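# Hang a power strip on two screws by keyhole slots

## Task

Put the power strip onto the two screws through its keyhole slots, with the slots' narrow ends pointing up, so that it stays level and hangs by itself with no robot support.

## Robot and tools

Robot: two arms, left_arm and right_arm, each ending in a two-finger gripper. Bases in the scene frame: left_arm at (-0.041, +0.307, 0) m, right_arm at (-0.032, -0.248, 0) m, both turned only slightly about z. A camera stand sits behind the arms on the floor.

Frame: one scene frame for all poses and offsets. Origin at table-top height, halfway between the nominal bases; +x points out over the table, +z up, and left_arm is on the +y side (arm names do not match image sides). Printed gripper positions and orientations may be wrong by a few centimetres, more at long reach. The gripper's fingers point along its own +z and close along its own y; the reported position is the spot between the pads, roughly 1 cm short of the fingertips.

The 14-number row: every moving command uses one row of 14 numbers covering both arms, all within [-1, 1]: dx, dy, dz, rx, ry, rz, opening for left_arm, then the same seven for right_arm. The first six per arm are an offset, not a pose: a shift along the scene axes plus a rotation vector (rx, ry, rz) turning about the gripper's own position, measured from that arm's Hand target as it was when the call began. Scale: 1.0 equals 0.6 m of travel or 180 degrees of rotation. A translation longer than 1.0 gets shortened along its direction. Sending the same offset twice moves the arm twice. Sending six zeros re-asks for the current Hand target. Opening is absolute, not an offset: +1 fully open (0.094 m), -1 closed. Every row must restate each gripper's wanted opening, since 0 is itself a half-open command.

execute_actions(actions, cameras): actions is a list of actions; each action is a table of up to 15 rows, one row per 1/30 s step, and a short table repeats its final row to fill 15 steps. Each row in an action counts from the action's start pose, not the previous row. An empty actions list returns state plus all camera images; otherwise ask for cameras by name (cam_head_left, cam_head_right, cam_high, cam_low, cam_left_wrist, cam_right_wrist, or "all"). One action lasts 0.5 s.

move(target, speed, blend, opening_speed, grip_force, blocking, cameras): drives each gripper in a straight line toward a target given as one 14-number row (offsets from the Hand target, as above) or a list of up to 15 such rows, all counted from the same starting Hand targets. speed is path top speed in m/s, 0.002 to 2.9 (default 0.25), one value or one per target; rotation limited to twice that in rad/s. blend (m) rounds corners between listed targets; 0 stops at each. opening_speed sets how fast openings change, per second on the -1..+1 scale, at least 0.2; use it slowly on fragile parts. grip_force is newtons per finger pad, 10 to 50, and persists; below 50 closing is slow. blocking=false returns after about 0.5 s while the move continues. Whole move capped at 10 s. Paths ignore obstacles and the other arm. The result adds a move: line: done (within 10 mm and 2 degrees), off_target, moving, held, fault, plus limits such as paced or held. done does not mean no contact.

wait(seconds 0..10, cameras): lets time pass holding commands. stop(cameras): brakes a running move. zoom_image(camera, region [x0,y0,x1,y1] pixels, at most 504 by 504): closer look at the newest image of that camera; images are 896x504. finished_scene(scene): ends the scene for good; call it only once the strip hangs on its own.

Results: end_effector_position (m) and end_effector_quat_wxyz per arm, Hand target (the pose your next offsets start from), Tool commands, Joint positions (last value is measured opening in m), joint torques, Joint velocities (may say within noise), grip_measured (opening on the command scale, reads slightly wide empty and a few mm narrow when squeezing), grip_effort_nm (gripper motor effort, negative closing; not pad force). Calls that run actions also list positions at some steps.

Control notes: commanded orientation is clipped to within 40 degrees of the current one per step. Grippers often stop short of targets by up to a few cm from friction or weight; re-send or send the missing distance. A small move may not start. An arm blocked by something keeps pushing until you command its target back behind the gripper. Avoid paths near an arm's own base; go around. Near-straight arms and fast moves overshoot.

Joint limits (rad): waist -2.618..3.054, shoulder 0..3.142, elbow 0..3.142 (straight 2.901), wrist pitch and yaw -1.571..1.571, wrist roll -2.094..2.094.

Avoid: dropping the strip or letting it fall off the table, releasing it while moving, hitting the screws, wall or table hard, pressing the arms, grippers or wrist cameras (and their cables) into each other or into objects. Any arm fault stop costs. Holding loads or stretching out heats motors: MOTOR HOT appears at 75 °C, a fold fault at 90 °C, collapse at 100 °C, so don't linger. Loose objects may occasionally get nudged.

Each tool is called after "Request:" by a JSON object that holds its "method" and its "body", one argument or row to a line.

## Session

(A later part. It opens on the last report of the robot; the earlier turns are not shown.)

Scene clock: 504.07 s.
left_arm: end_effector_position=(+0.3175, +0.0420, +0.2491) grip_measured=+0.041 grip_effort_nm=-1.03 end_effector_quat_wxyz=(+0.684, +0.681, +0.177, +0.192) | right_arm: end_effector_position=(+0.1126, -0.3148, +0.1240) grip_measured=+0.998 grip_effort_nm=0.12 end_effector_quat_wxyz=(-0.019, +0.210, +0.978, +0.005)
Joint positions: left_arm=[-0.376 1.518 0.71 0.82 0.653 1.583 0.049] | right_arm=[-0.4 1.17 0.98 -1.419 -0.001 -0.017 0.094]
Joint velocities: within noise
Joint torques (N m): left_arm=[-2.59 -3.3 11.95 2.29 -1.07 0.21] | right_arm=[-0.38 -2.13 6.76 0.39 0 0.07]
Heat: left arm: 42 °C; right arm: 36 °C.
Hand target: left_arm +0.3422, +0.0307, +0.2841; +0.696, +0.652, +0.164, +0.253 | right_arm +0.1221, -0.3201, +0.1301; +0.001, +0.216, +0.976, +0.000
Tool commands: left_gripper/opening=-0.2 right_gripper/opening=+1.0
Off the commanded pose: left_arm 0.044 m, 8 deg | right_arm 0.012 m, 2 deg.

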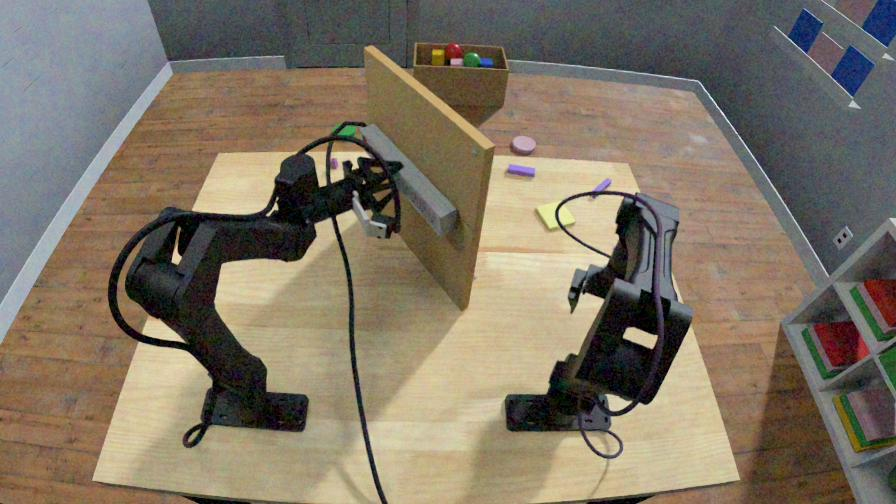

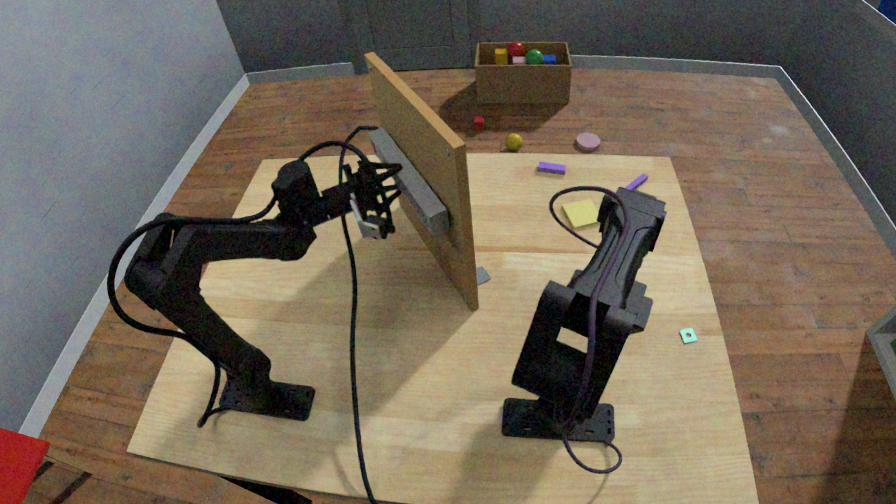

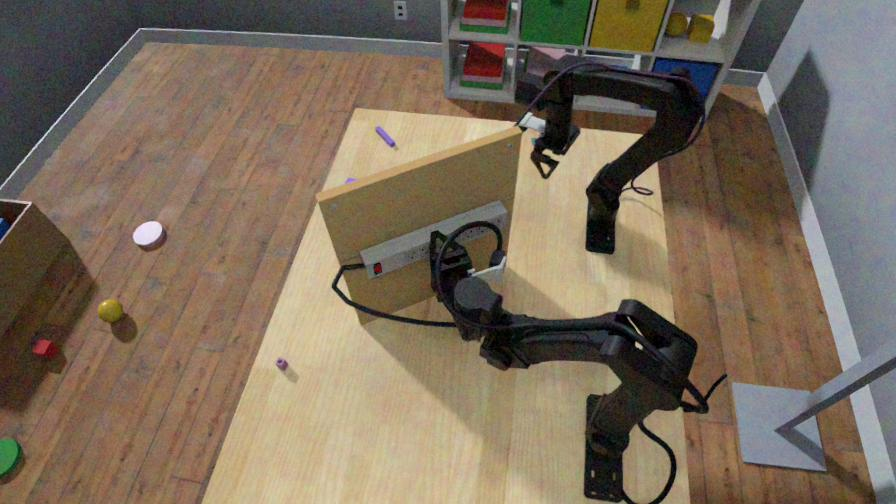

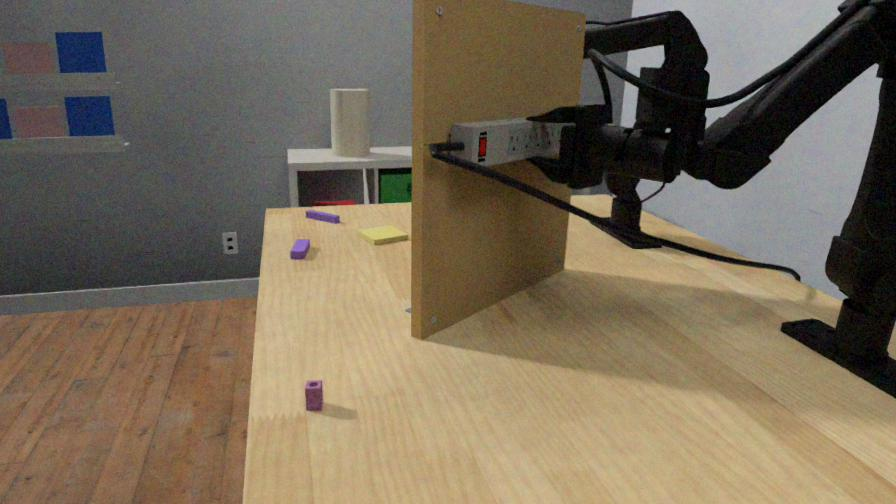

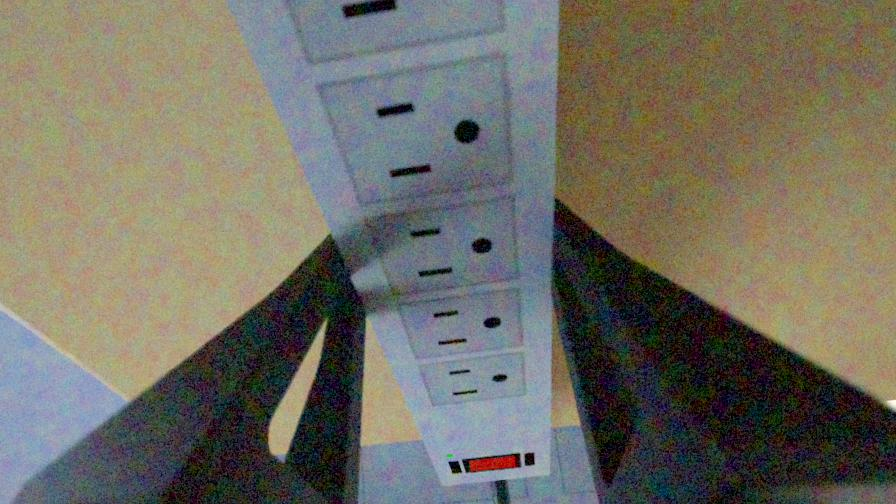

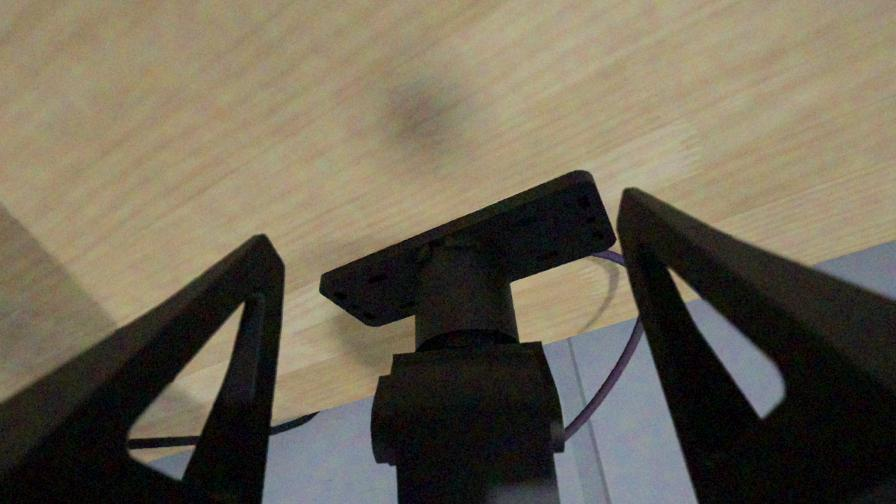

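Request:
{"method": "move", "body": {
  "target": [-0.00922, 0.01388, 0, 0, 0, 0, -0.2, 0, 0, 0, 0, 0, 0, 1.0],
  "speed": 0.05,
  "cameras": ["cam_low", "cam_high", "cam_head_left", "cam_head_right"]
}}

Scene clock: 511.70 s.
left_arm: end_effector_position=(+0.3175, +0.0420, +0.2491) grip_measured=+0.041 grip_effort_nm=-1.03 end_effector_quat_wxyz=(+0.684, +0.681, +0.177, +0.192) | right_arm: end_effector_position=(+0.1126, -0.3148, +0.1240) grip_measured=+0.998 grip_effort_nm=0.12 end_effector_quat_wxyz=(-0.019, +0.210, +0.978, +0.005)
Joint positions: left_arm=[-0.376 1.518 0.71 0.82 0.653 1.583 0.049] | right_arm=[-0.4 1.17 0.98 -1.419 -0.001 -0.017 0.094]
Joint torques (N m): left_arm=[-1.31 -5.08 10.21 2.29 -0.92 0.22] | right_arm=[-0.38 -2.17 6.74 0.38 0.01 0.09]
Heat: left arm: 42 °C; right arm: 36 °C.
Hand target: left_arm +0.3367, +0.0390, +0.2841; +0.696, +0.652, +0.164, +0.253 | right_arm +0.1221, -0.3201, +0.1301; +0.001, +0.216, +0.976, +0.000
Off the commanded pose: left_arm 0.040 m, 8 deg | right_arm 0.012 m, 2 deg.
move: off_target (left_arm, right_arm)
Images, in order (width x height): cam_head_left 896x504, cam_head_right 896x504, cam_high 896x504, cam_low 896x504.

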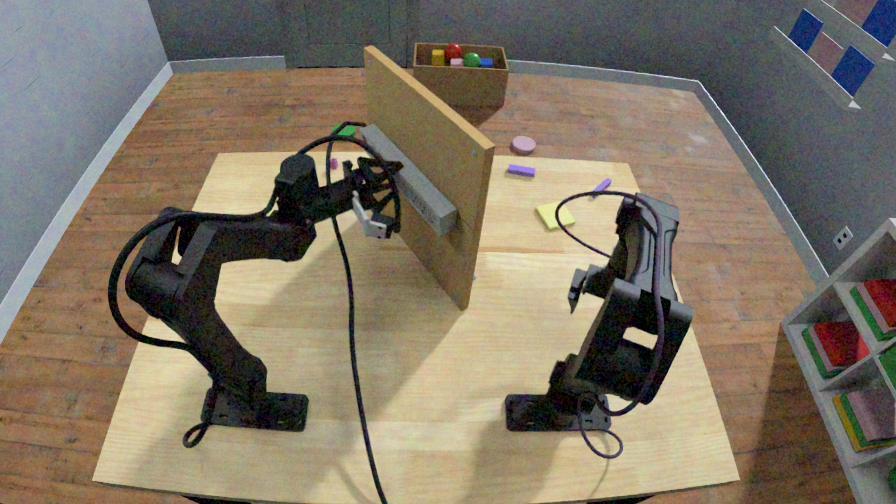

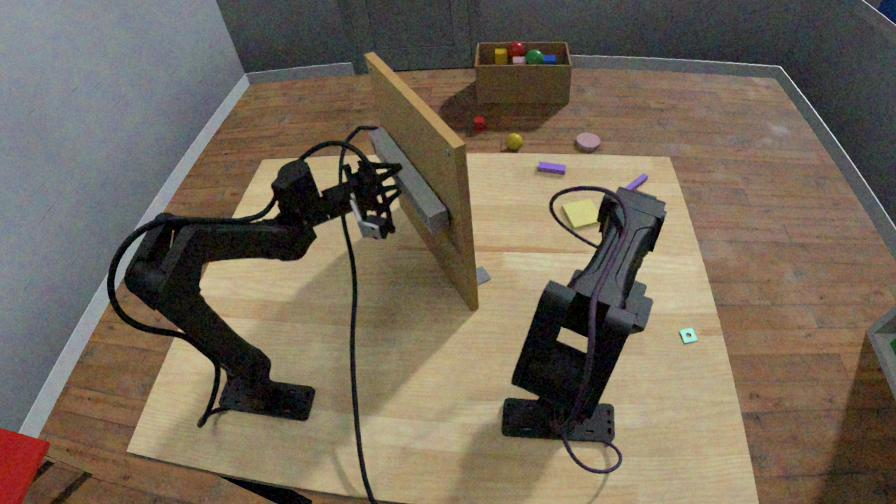

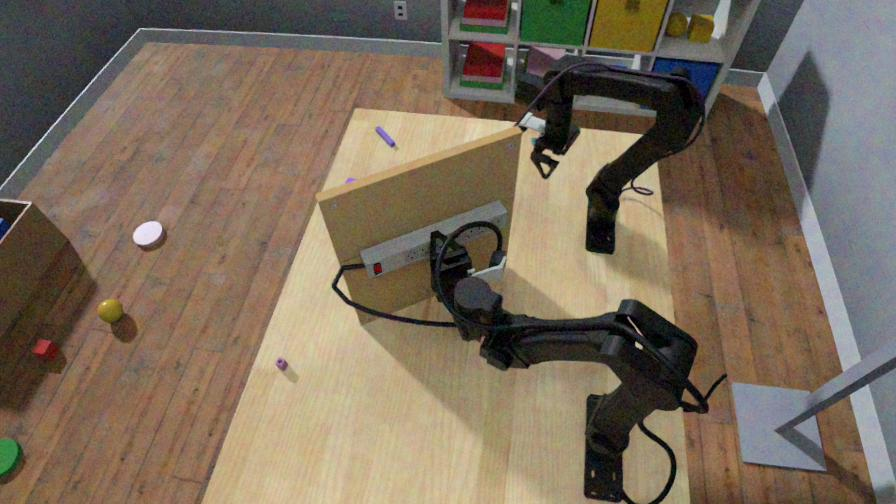

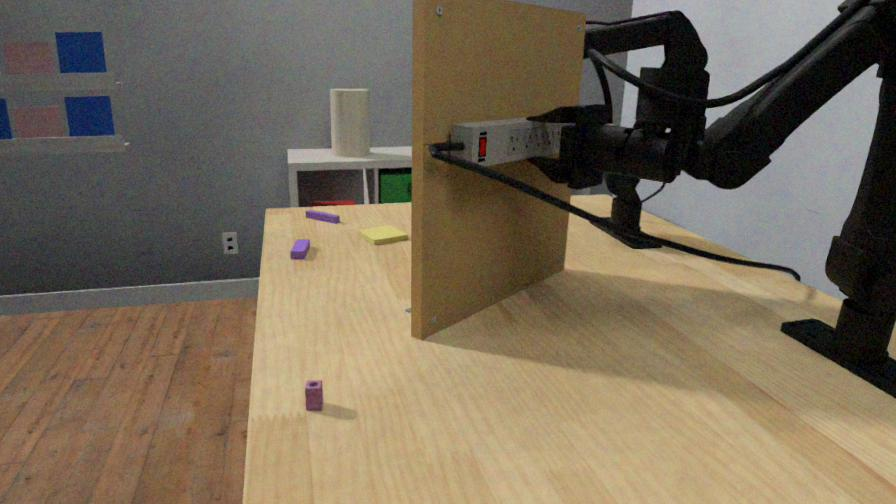

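Request:
{"method": "move", "body": {
  "target": [0, 0, -0.01333, 0, 0, 0, -0.2, 0, 0, 0, 0, 0, 0, 1.0],
  "speed": 0.03,
  "cameras": []
}}

Scene clock: 513.00 s.
left_arm: end_effector_position=(+0.3175, +0.0420, +0.2490) grip_measured=+0.041 grip_effort_nm=-1.03 end_effector_quat_wxyz=(+0.684, +0.681, +0.177, +0.192) | right_arm: end_effector_position=(+0.1126, -0.3148, +0.1240) grip_measured=+0.998 grip_effort_nm=0.12 end_effector_quat_wxyz=(-0.019, +0.210, +0.978, +0.005)
Joint positions: left_arm=[-0.376 1.518 0.71 0.82 0.653 1.583 0.049] | right_arm=[-0.4 1.17 0.98 -1.419 -0.001 -0.017 0.094]
Joint torques (N m): left_arm=[-1.26 -3.73 9.14 2.6 -0.91 0.24] | right_arm=[-0.38 -2.1 6.67 0.38 0.01 0.07]
Heat: left arm: 42 °C; right arm: 36 °C.
Hand target: left_arm +0.3366, +0.0390, +0.2761; +0.696, +0.652, +0.163, +0.253 | right_arm +0.1221, -0.3201, +0.1301; +0.001, +0.216, +0.976, +0.000
Off the commanded pose: left_arm 0.033 m, 8 deg | right_arm 0.012 m, 2 deg.
move: off_target (left_arm, right_arm)
No camera images: "cameras" was empty.

Request:
{"method": "move", "body": {
  "target": [0, 0, -0.01333, 0, 0, 0, -0.2, 0, 0, 0, 0, 0, 0, 1.0],
  "speed": 0.03,
  "cameras": []
}}

Scene clock: 514.47 s.
left_arm: end_effector_position=(+0.3175, +0.0419, +0.2494) grip_measured=+0.041 grip_effort_nm=-1.03 end_effector_quat_wxyz=(+0.685, +0.681, +0.176, +0.192) | right_arm: end_effector_position=(+0.1126, -0.3148, +0.1240) grip_measured=+0.998 grip_effort_nm=0.12 end_effector_quat_wxyz=(-0.019, +0.210, +0.978, +0.005)
Joint positions: left_arm=[-0.376 1.52 0.71 0.825 0.656 1.583 0.049] | right_arm=[-0.4 1.17 0.98 -1.419 -0.001 -0.017 0.094]
Joint torques (N m): left_arm=[-1.33 -2.55 8.09 2.81 -0.92 0.27] | right_arm=[-0.31 -2.14 6.72 0.39 0 0.08]
Heat: left arm: 42 °C; right arm: 36 °C.
Hand target: left_arm +0.3367, +0.0390, +0.2682; +0.696, +0.652, +0.164, +0.253 | right_arm +0.1221, -0.3201, +0.1301; +0.001, +0.216, +0.976, +0.000
Off the commanded pose: left_arm 0.027 m, 8 deg | right_arm 0.012 m, 2 deg.
move: off_target (left_arm, right_arm)
No camera images: "cameras" was empty.

Request:
{"method": "move", "body": {
  "target": [0, 0, -0.01333, 0, 0, 0, -0.2, 0, 0, 0, 0, 0, 0, 1.0],
  "speed": 0.03,
  "cameras": []
}}

Scene clock: 517.07 s.
left_arm: end_effector_position=(+0.3173, +0.0420, +0.2484) grip_measured=+0.041 grip_effort_nm=-1.03 end_effector_quat_wxyz=(+0.692, +0.674, +0.171, +0.194) | right_arm: end_effector_position=(+0.1126, -0.3148, +0.1240) grip_measured=+0.998 grip_effort_nm=0.12 end_effector_quat_wxyz=(-0.019, +0.210, +0.978, +0.005)
Joint positions: left_arm=[-0.373 1.54 0.696 0.888 0.663 1.569 0.049] | right_arm=[-0.4 1.17 0.98 -1.419 -0.001 -0.017 0.094]
Joint torques (N m): left_arm=[-1.48 -2.33 7.92 2.55 -1 0.4] | right_arm=[-0.32 -2.14 6.75 0.38 0.02 0.09]
Heat: left arm: 42 °C; right arm: 36 °C.
Hand target: left_arm +0.3366, +0.0390, +0.2600; +0.696, +0.652, +0.164, +0.253 | right_arm +0.1221, -0.3201, +0.1301; +0.001, +0.216, +0.976, +0.000
Off the commanded pose: left_arm 0.023 m, 7 deg | right_arm 0.012 m, 2 deg.
move: off_target (left_arm, right_arm)
No camera images: "cameras" was empty.

Request:
{"method": "execute_actions", "body": {
  "actions": [],
  "cameras": ["cam_low", "cam_high", "cam_head_left", "cam_head_right", "cam_left_wrist"]
}}

Request:
{"method": "zoom_image", "body": {
  "camera": "cam_head_right",
  "region": [360, 120, 460, 240]
}}

Request:
{"method": "zoom_image", "body": {
  "camera": "cam_head_right",
  "region": [415, 180, 475, 240]
}}

Request:
{"method": "zoom_image", "body": {
  "camera": "cam_head_right",
  "region": [360, 115, 420, 175]
}}

Request:
{"method": "zoom_image", "body": {
  "camera": "cam_high",
  "region": [460, 180, 520, 240]
}}

Request:
{"method": "zoom_image", "body": {
  "camera": "cam_high",
  "region": [335, 230, 395, 290]
}}

Request:
{"method": "zoom_image", "body": {
  "camera": "cam_low",
  "region": [430, 100, 510, 180]
}}

Scene clock: 520.37 s.
left_arm: end_effector_position=(+0.3173, +0.0420, +0.2485) grip_measured=+0.041 grip_effort_nm=-1.03 end_effector_quat_wxyz=(+0.693, +0.673, +0.171, +0.194) | right_arm: end_effector_position=(+0.1126, -0.3148, +0.1240) grip_measured=+0.998 grip_effort_nm=0.12 end_effector_quat_wxyz=(-0.019, +0.210, +0.978, +0.005)
Joint positions: left_arm=[-0.373 1.54 0.696 0.888 0.663 1.568 0.049] | right_arm=[-0.4 1.17 0.98 -1.419 -0.001 -0.017 0.094]
Joint velocities: within noise
Joint torques (N m): left_arm=[-1.51 -2.3 7.9 2.55 -1 0.4] | right_arm=[-0.31 -2.1 6.68 0.37 -0.01 0.06]
Heat: left arm: 42 °C; right arm: 36 °C.
Hand target: left_arm +0.3366, +0.0390, +0.2601; +0.696, +0.652, +0.164, +0.253 | right_arm +0.1221, -0.3201, +0.1301; +0.001, +0.216, +0.976, +0.000
Tool commands: left_gripper/opening=-0.2 right_gripper/opening=+1.0
Off the commanded pose: left_arm 0.023 m, 7 deg | right_arm 0.012 m, 2 deg.
Images, in order (width x height): cam_head_left 896x504, cam_head_right 896x504, cam_high 896x504, cam_low 896x504, cam_left_wrist 896x504.

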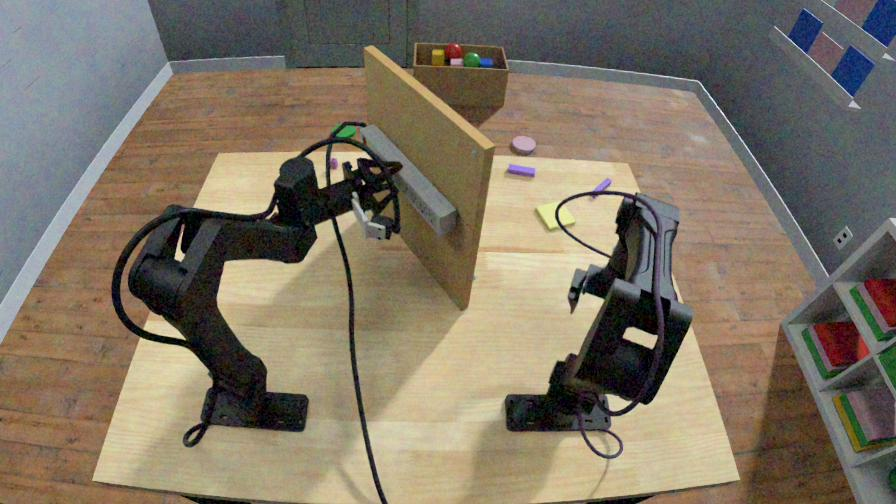

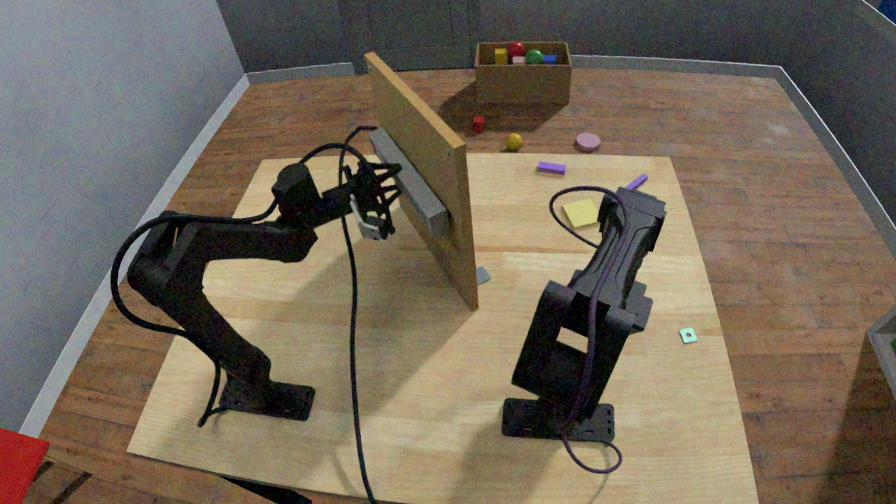

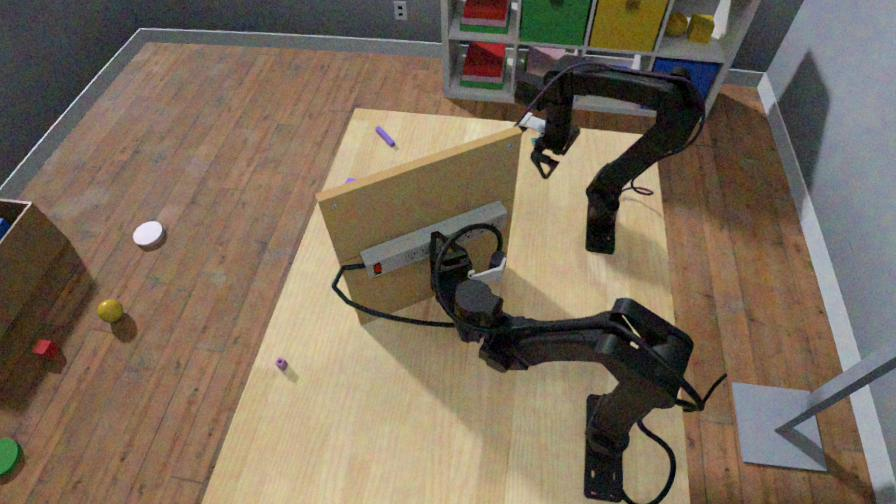

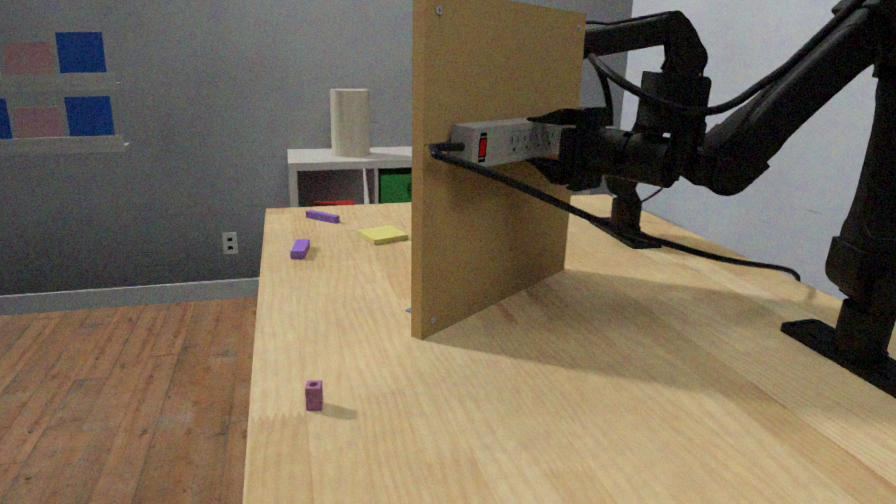

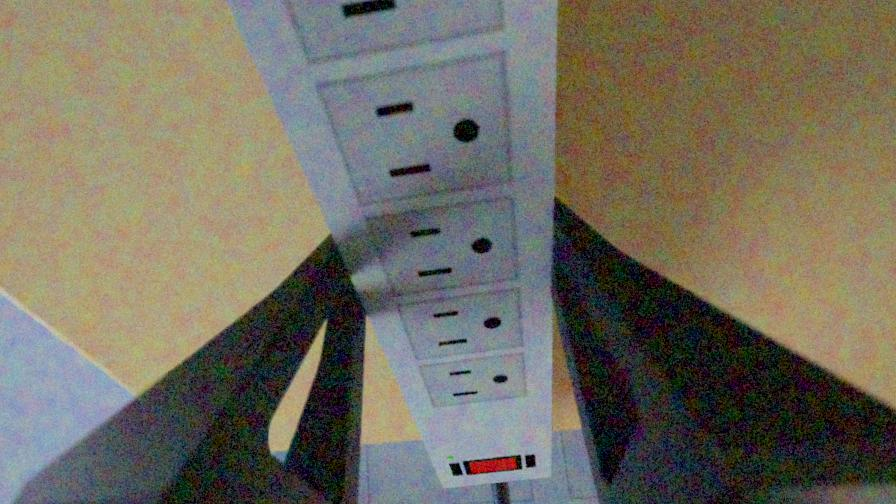

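Scaled by 4.200 from the camera's 896x504 image, which has a finer 1280x720 frame.

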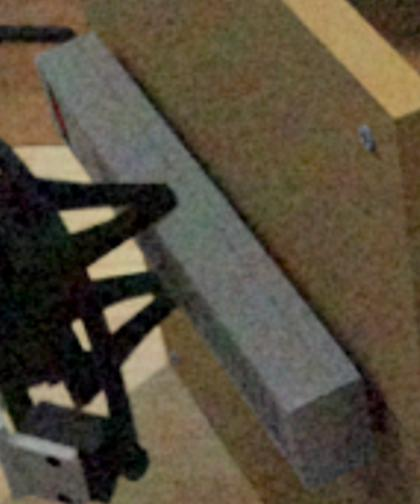

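Scaled by 8.400 from the camera's 896x504 image, which has a finer 1280x720 frame.

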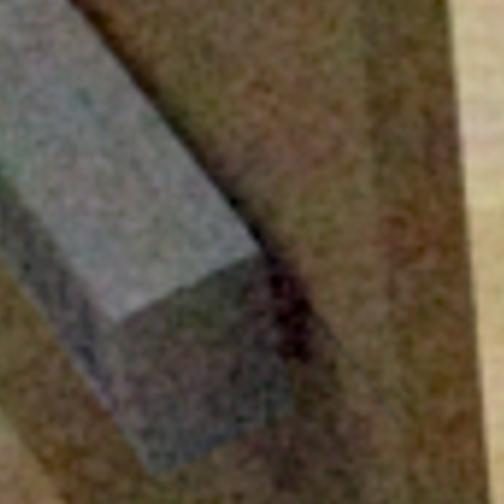

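Scaled by 8.400 from the camera's 896x504 image, which has a finer 1280x720 frame.

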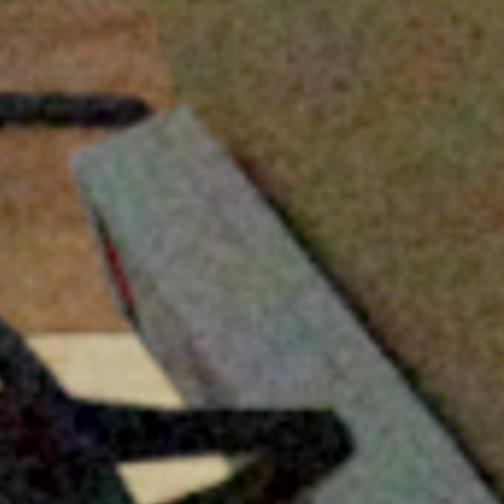

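Scaled by 8.400 from the camera's 896x504 image, which has a finer 1280x720 frame.

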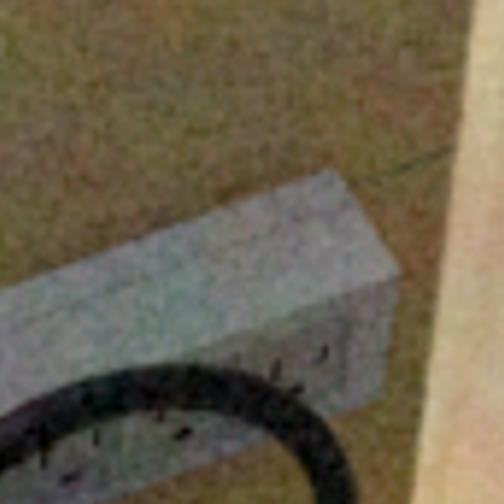

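Scaled by 8.400 from the camera's 896x504 image, which has a finer 1280x720 frame.

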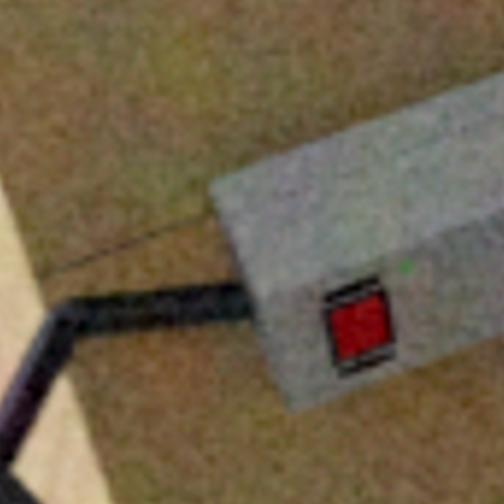

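Scaled by 6.300 from the camera's 896x504 image, which has a finer 1280x720 frame.

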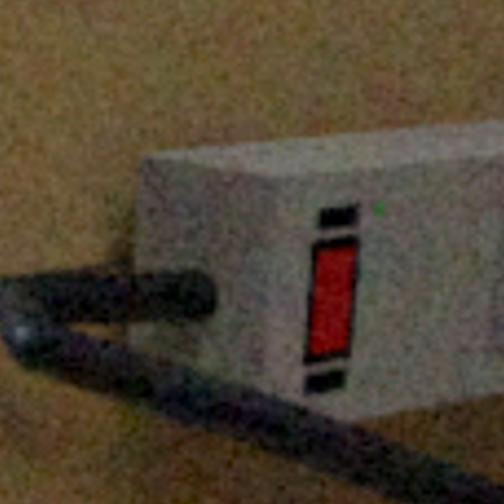

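Request:
{"method": "zoom_image", "body": {
  "camera": "cam_head_left",
  "region": [350, 110, 410, 170]
}}

Request:
{"method": "zoom_image", "body": {
  "camera": "cam_head_left",
  "region": [425, 180, 485, 240]
}}

Scaled by 8.400 from the camera's 896x504 image, which has a finer 1280x720 frame.

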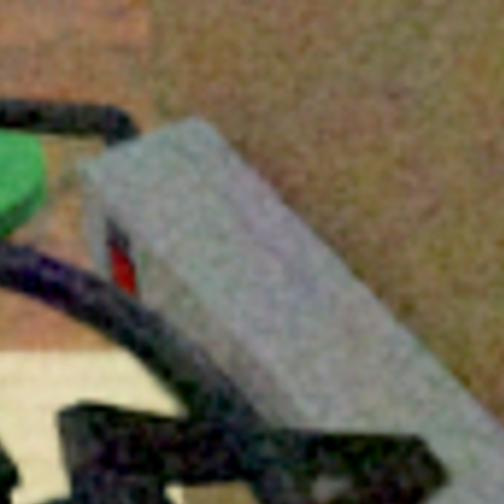

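Scaled by 8.400 from the camera's 896x504 image, which has a finer 1280x720 frame.

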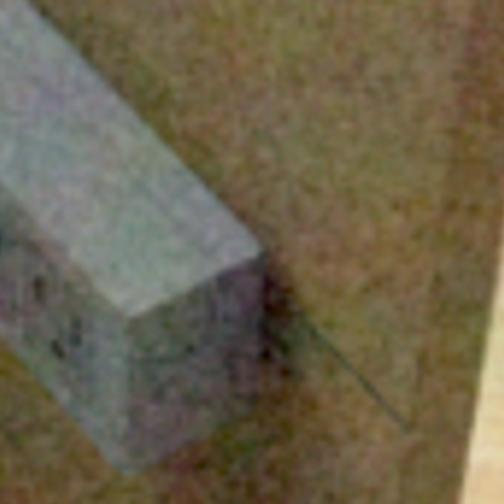

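Request:
{"method": "move", "body": {
  "target": [-0.01383, 0.02082, 0.0, 0, 0, 0, -0.2, 0, 0, 0, 0, 0, 0, 1.0],
  "speed": 0.03,
  "cameras": ["cam_low", "cam_high", "cam_head_left", "cam_head_right"]
}}

Scene clock: 546.93 s.
left_arm: end_effector_position=(+0.3183, +0.0447, +0.2475) grip_measured=+0.041 grip_effort_nm=-1.03 end_effector_quat_wxyz=(+0.693, +0.670, +0.175, +0.202) | right_arm: end_effector_position=(+0.1126, -0.3148, +0.1240) grip_measured=+0.998 grip_effort_nm=0.12 end_effector_quat_wxyz=(-0.019, +0.210, +0.978, +0.005)
Joint positions: left_arm=[-0.372 1.54 0.681 0.911 0.645 1.569 0.049] | right_arm=[-0.4 1.17 0.98 -1.419 -0.001 -0.017 0.094]
Joint torques (N m): left_arm=[0.53 -5.03 5.72 2.44 -0.58 0.36] | right_arm=[-0.38 -2.13 6.67 0.39 0.01 0.07]
Heat: left arm: 42 °C; right arm: 36 °C.
Hand target: left_arm +0.3284, +0.0515, +0.2601; +0.696, +0.652, +0.164, +0.253 | right_arm +0.1221, -0.3201, +0.1301; +0.001, +0.216, +0.976, +0.000
Off the commanded pose: left_arm 0.017 m, 6 deg | right_arm 0.012 m, 2 deg.
move: off_target (left_arm, right_arm)
Images, in order (width x height): cam_head_left 896x504, cam_head_right 896x504, cam_high 896x504, cam_low 896x504.

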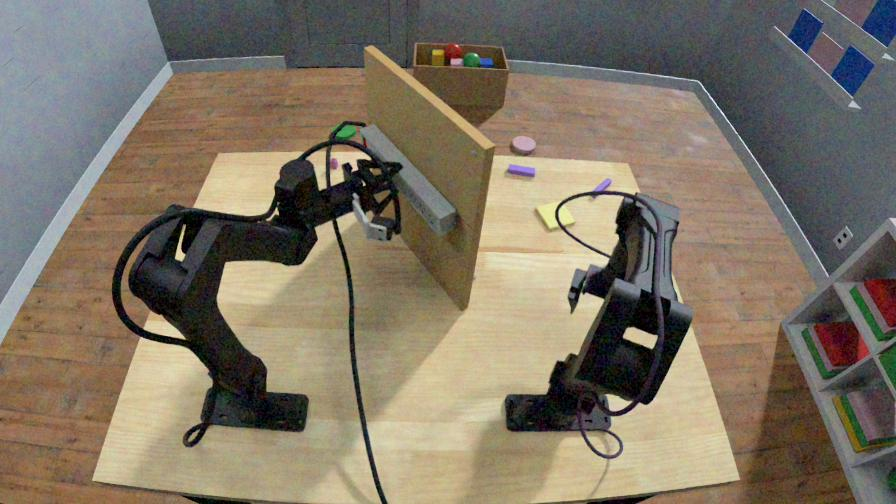

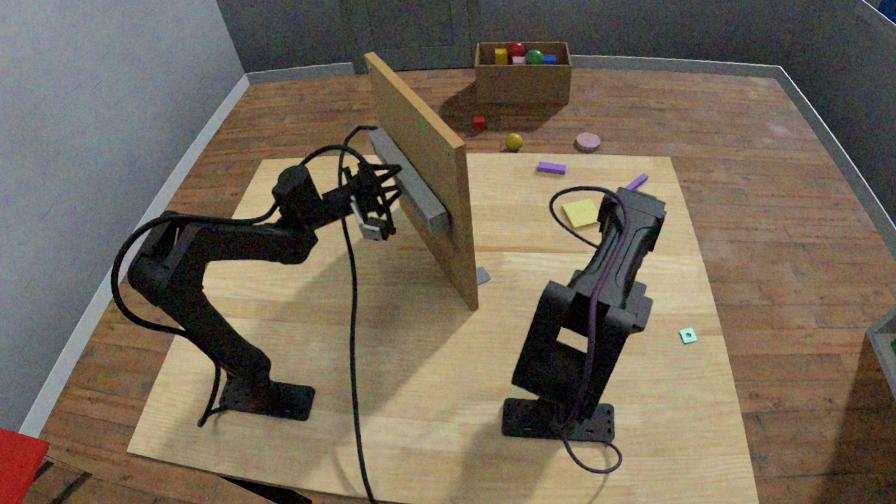

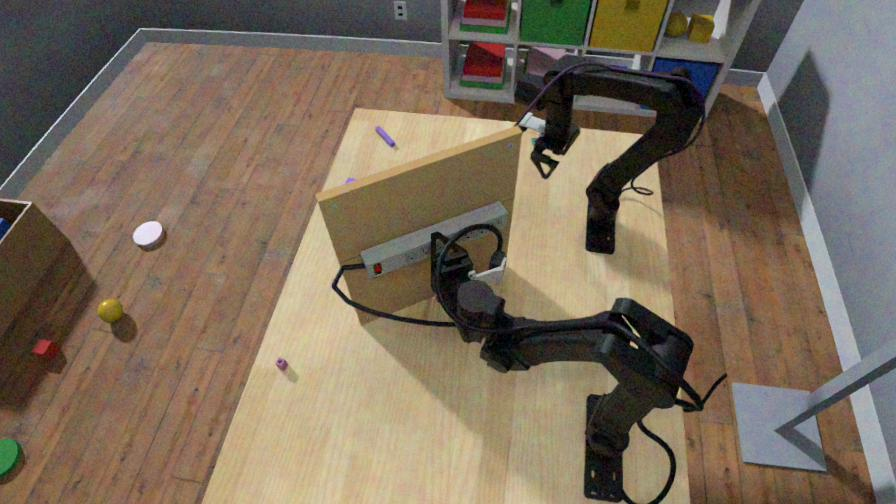

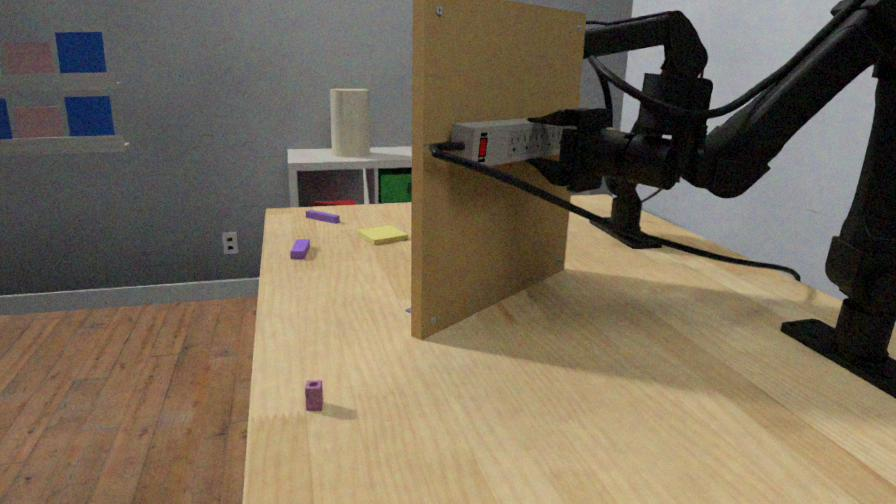

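Request:
{"method": "zoom_image", "body": {
  "camera": "cam_low",
  "region": [430, 100, 510, 180]
}}

Request:
{"method": "zoom_image", "body": {
  "camera": "cam_high",
  "region": [460, 180, 520, 240]
}}

Request:
{"method": "zoom_image", "body": {
  "camera": "cam_high",
  "region": [335, 230, 395, 290]
}}

Request:
{"method": "zoom_image", "body": {
  "camera": "cam_head_left",
  "region": [425, 180, 485, 240]
}}

Request:
{"method": "zoom_image", "body": {
  "camera": "cam_head_left",
  "region": [350, 110, 410, 170]
}}

Request:
{"method": "zoom_image", "body": {
  "camera": "cam_head_right",
  "region": [415, 180, 475, 240]
}}

Request:
{"method": "zoom_image", "body": {
  "camera": "cam_head_right",
  "region": [360, 115, 420, 175]
}}

Scaled by 6.300 from the camera's 896x504 image, which has a finer 1280x720 frame.

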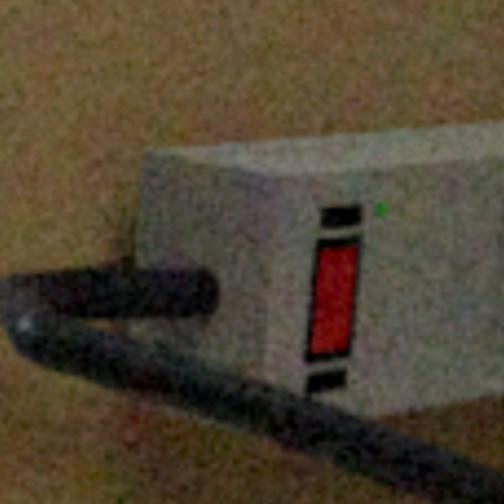

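Scaled by 8.400 from the camera's 896x504 image, which has a finer 1280x720 frame.

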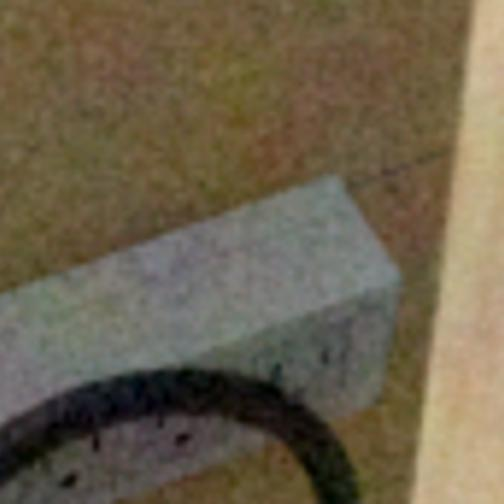

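Scaled by 8.400 from the camera's 896x504 image, which has a finer 1280x720 frame.

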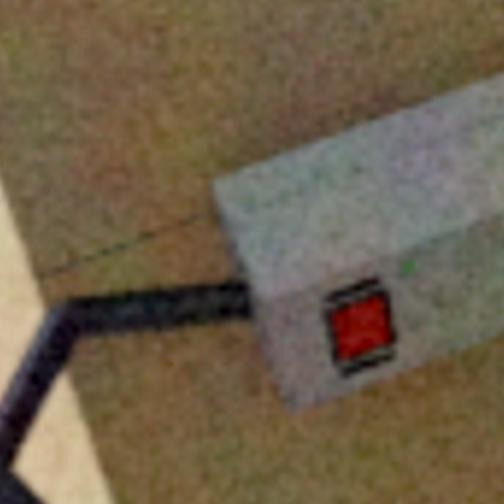

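Scaled by 8.400 from the camera's 896x504 image, which has a finer 1280x720 frame.

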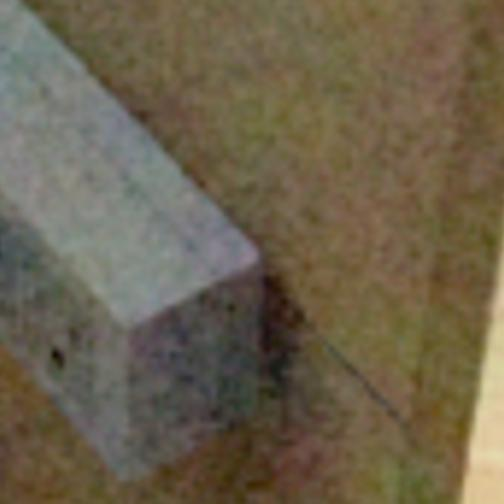

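Scaled by 8.400 from the camera's 896x504 image, which has a finer 1280x720 frame.

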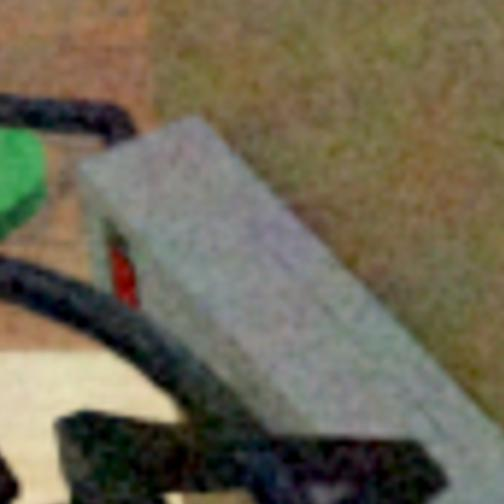

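Scaled by 8.400 from the camera's 896x504 image, which has a finer 1280x720 frame.

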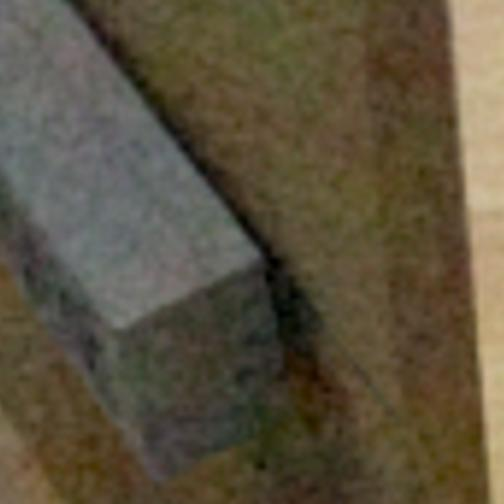

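Scaled by 8.400 from the camera's 896x504 image, which has a finer 1280x720 frame.

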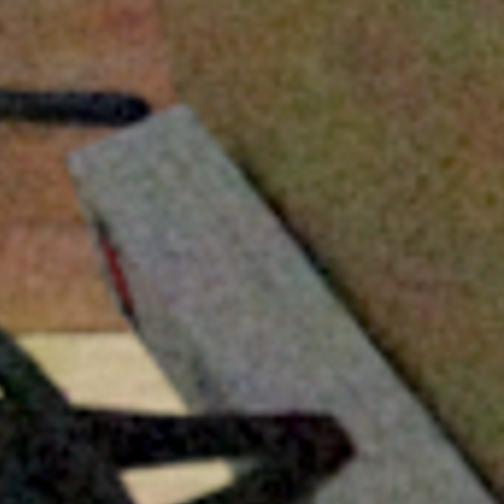

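Request:
{"method": "zoom_image", "body": {
  "camera": "cam_high",
  "region": [330, 180, 530, 290]
}}

Request:
{"method": "zoom_image", "body": {
  "camera": "cam_low",
  "region": [405, 90, 605, 200]
}}

Scaled by 2.520 from the camera's 896x504 image, which has a finer 1280x720 frame.

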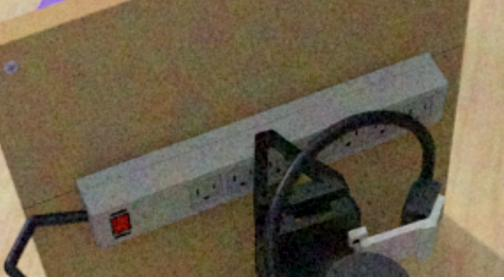

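Scaled by 2.520 from the camera's 896x504 image, which has a finer 1280x720 frame.

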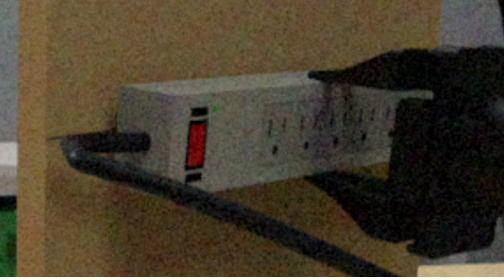

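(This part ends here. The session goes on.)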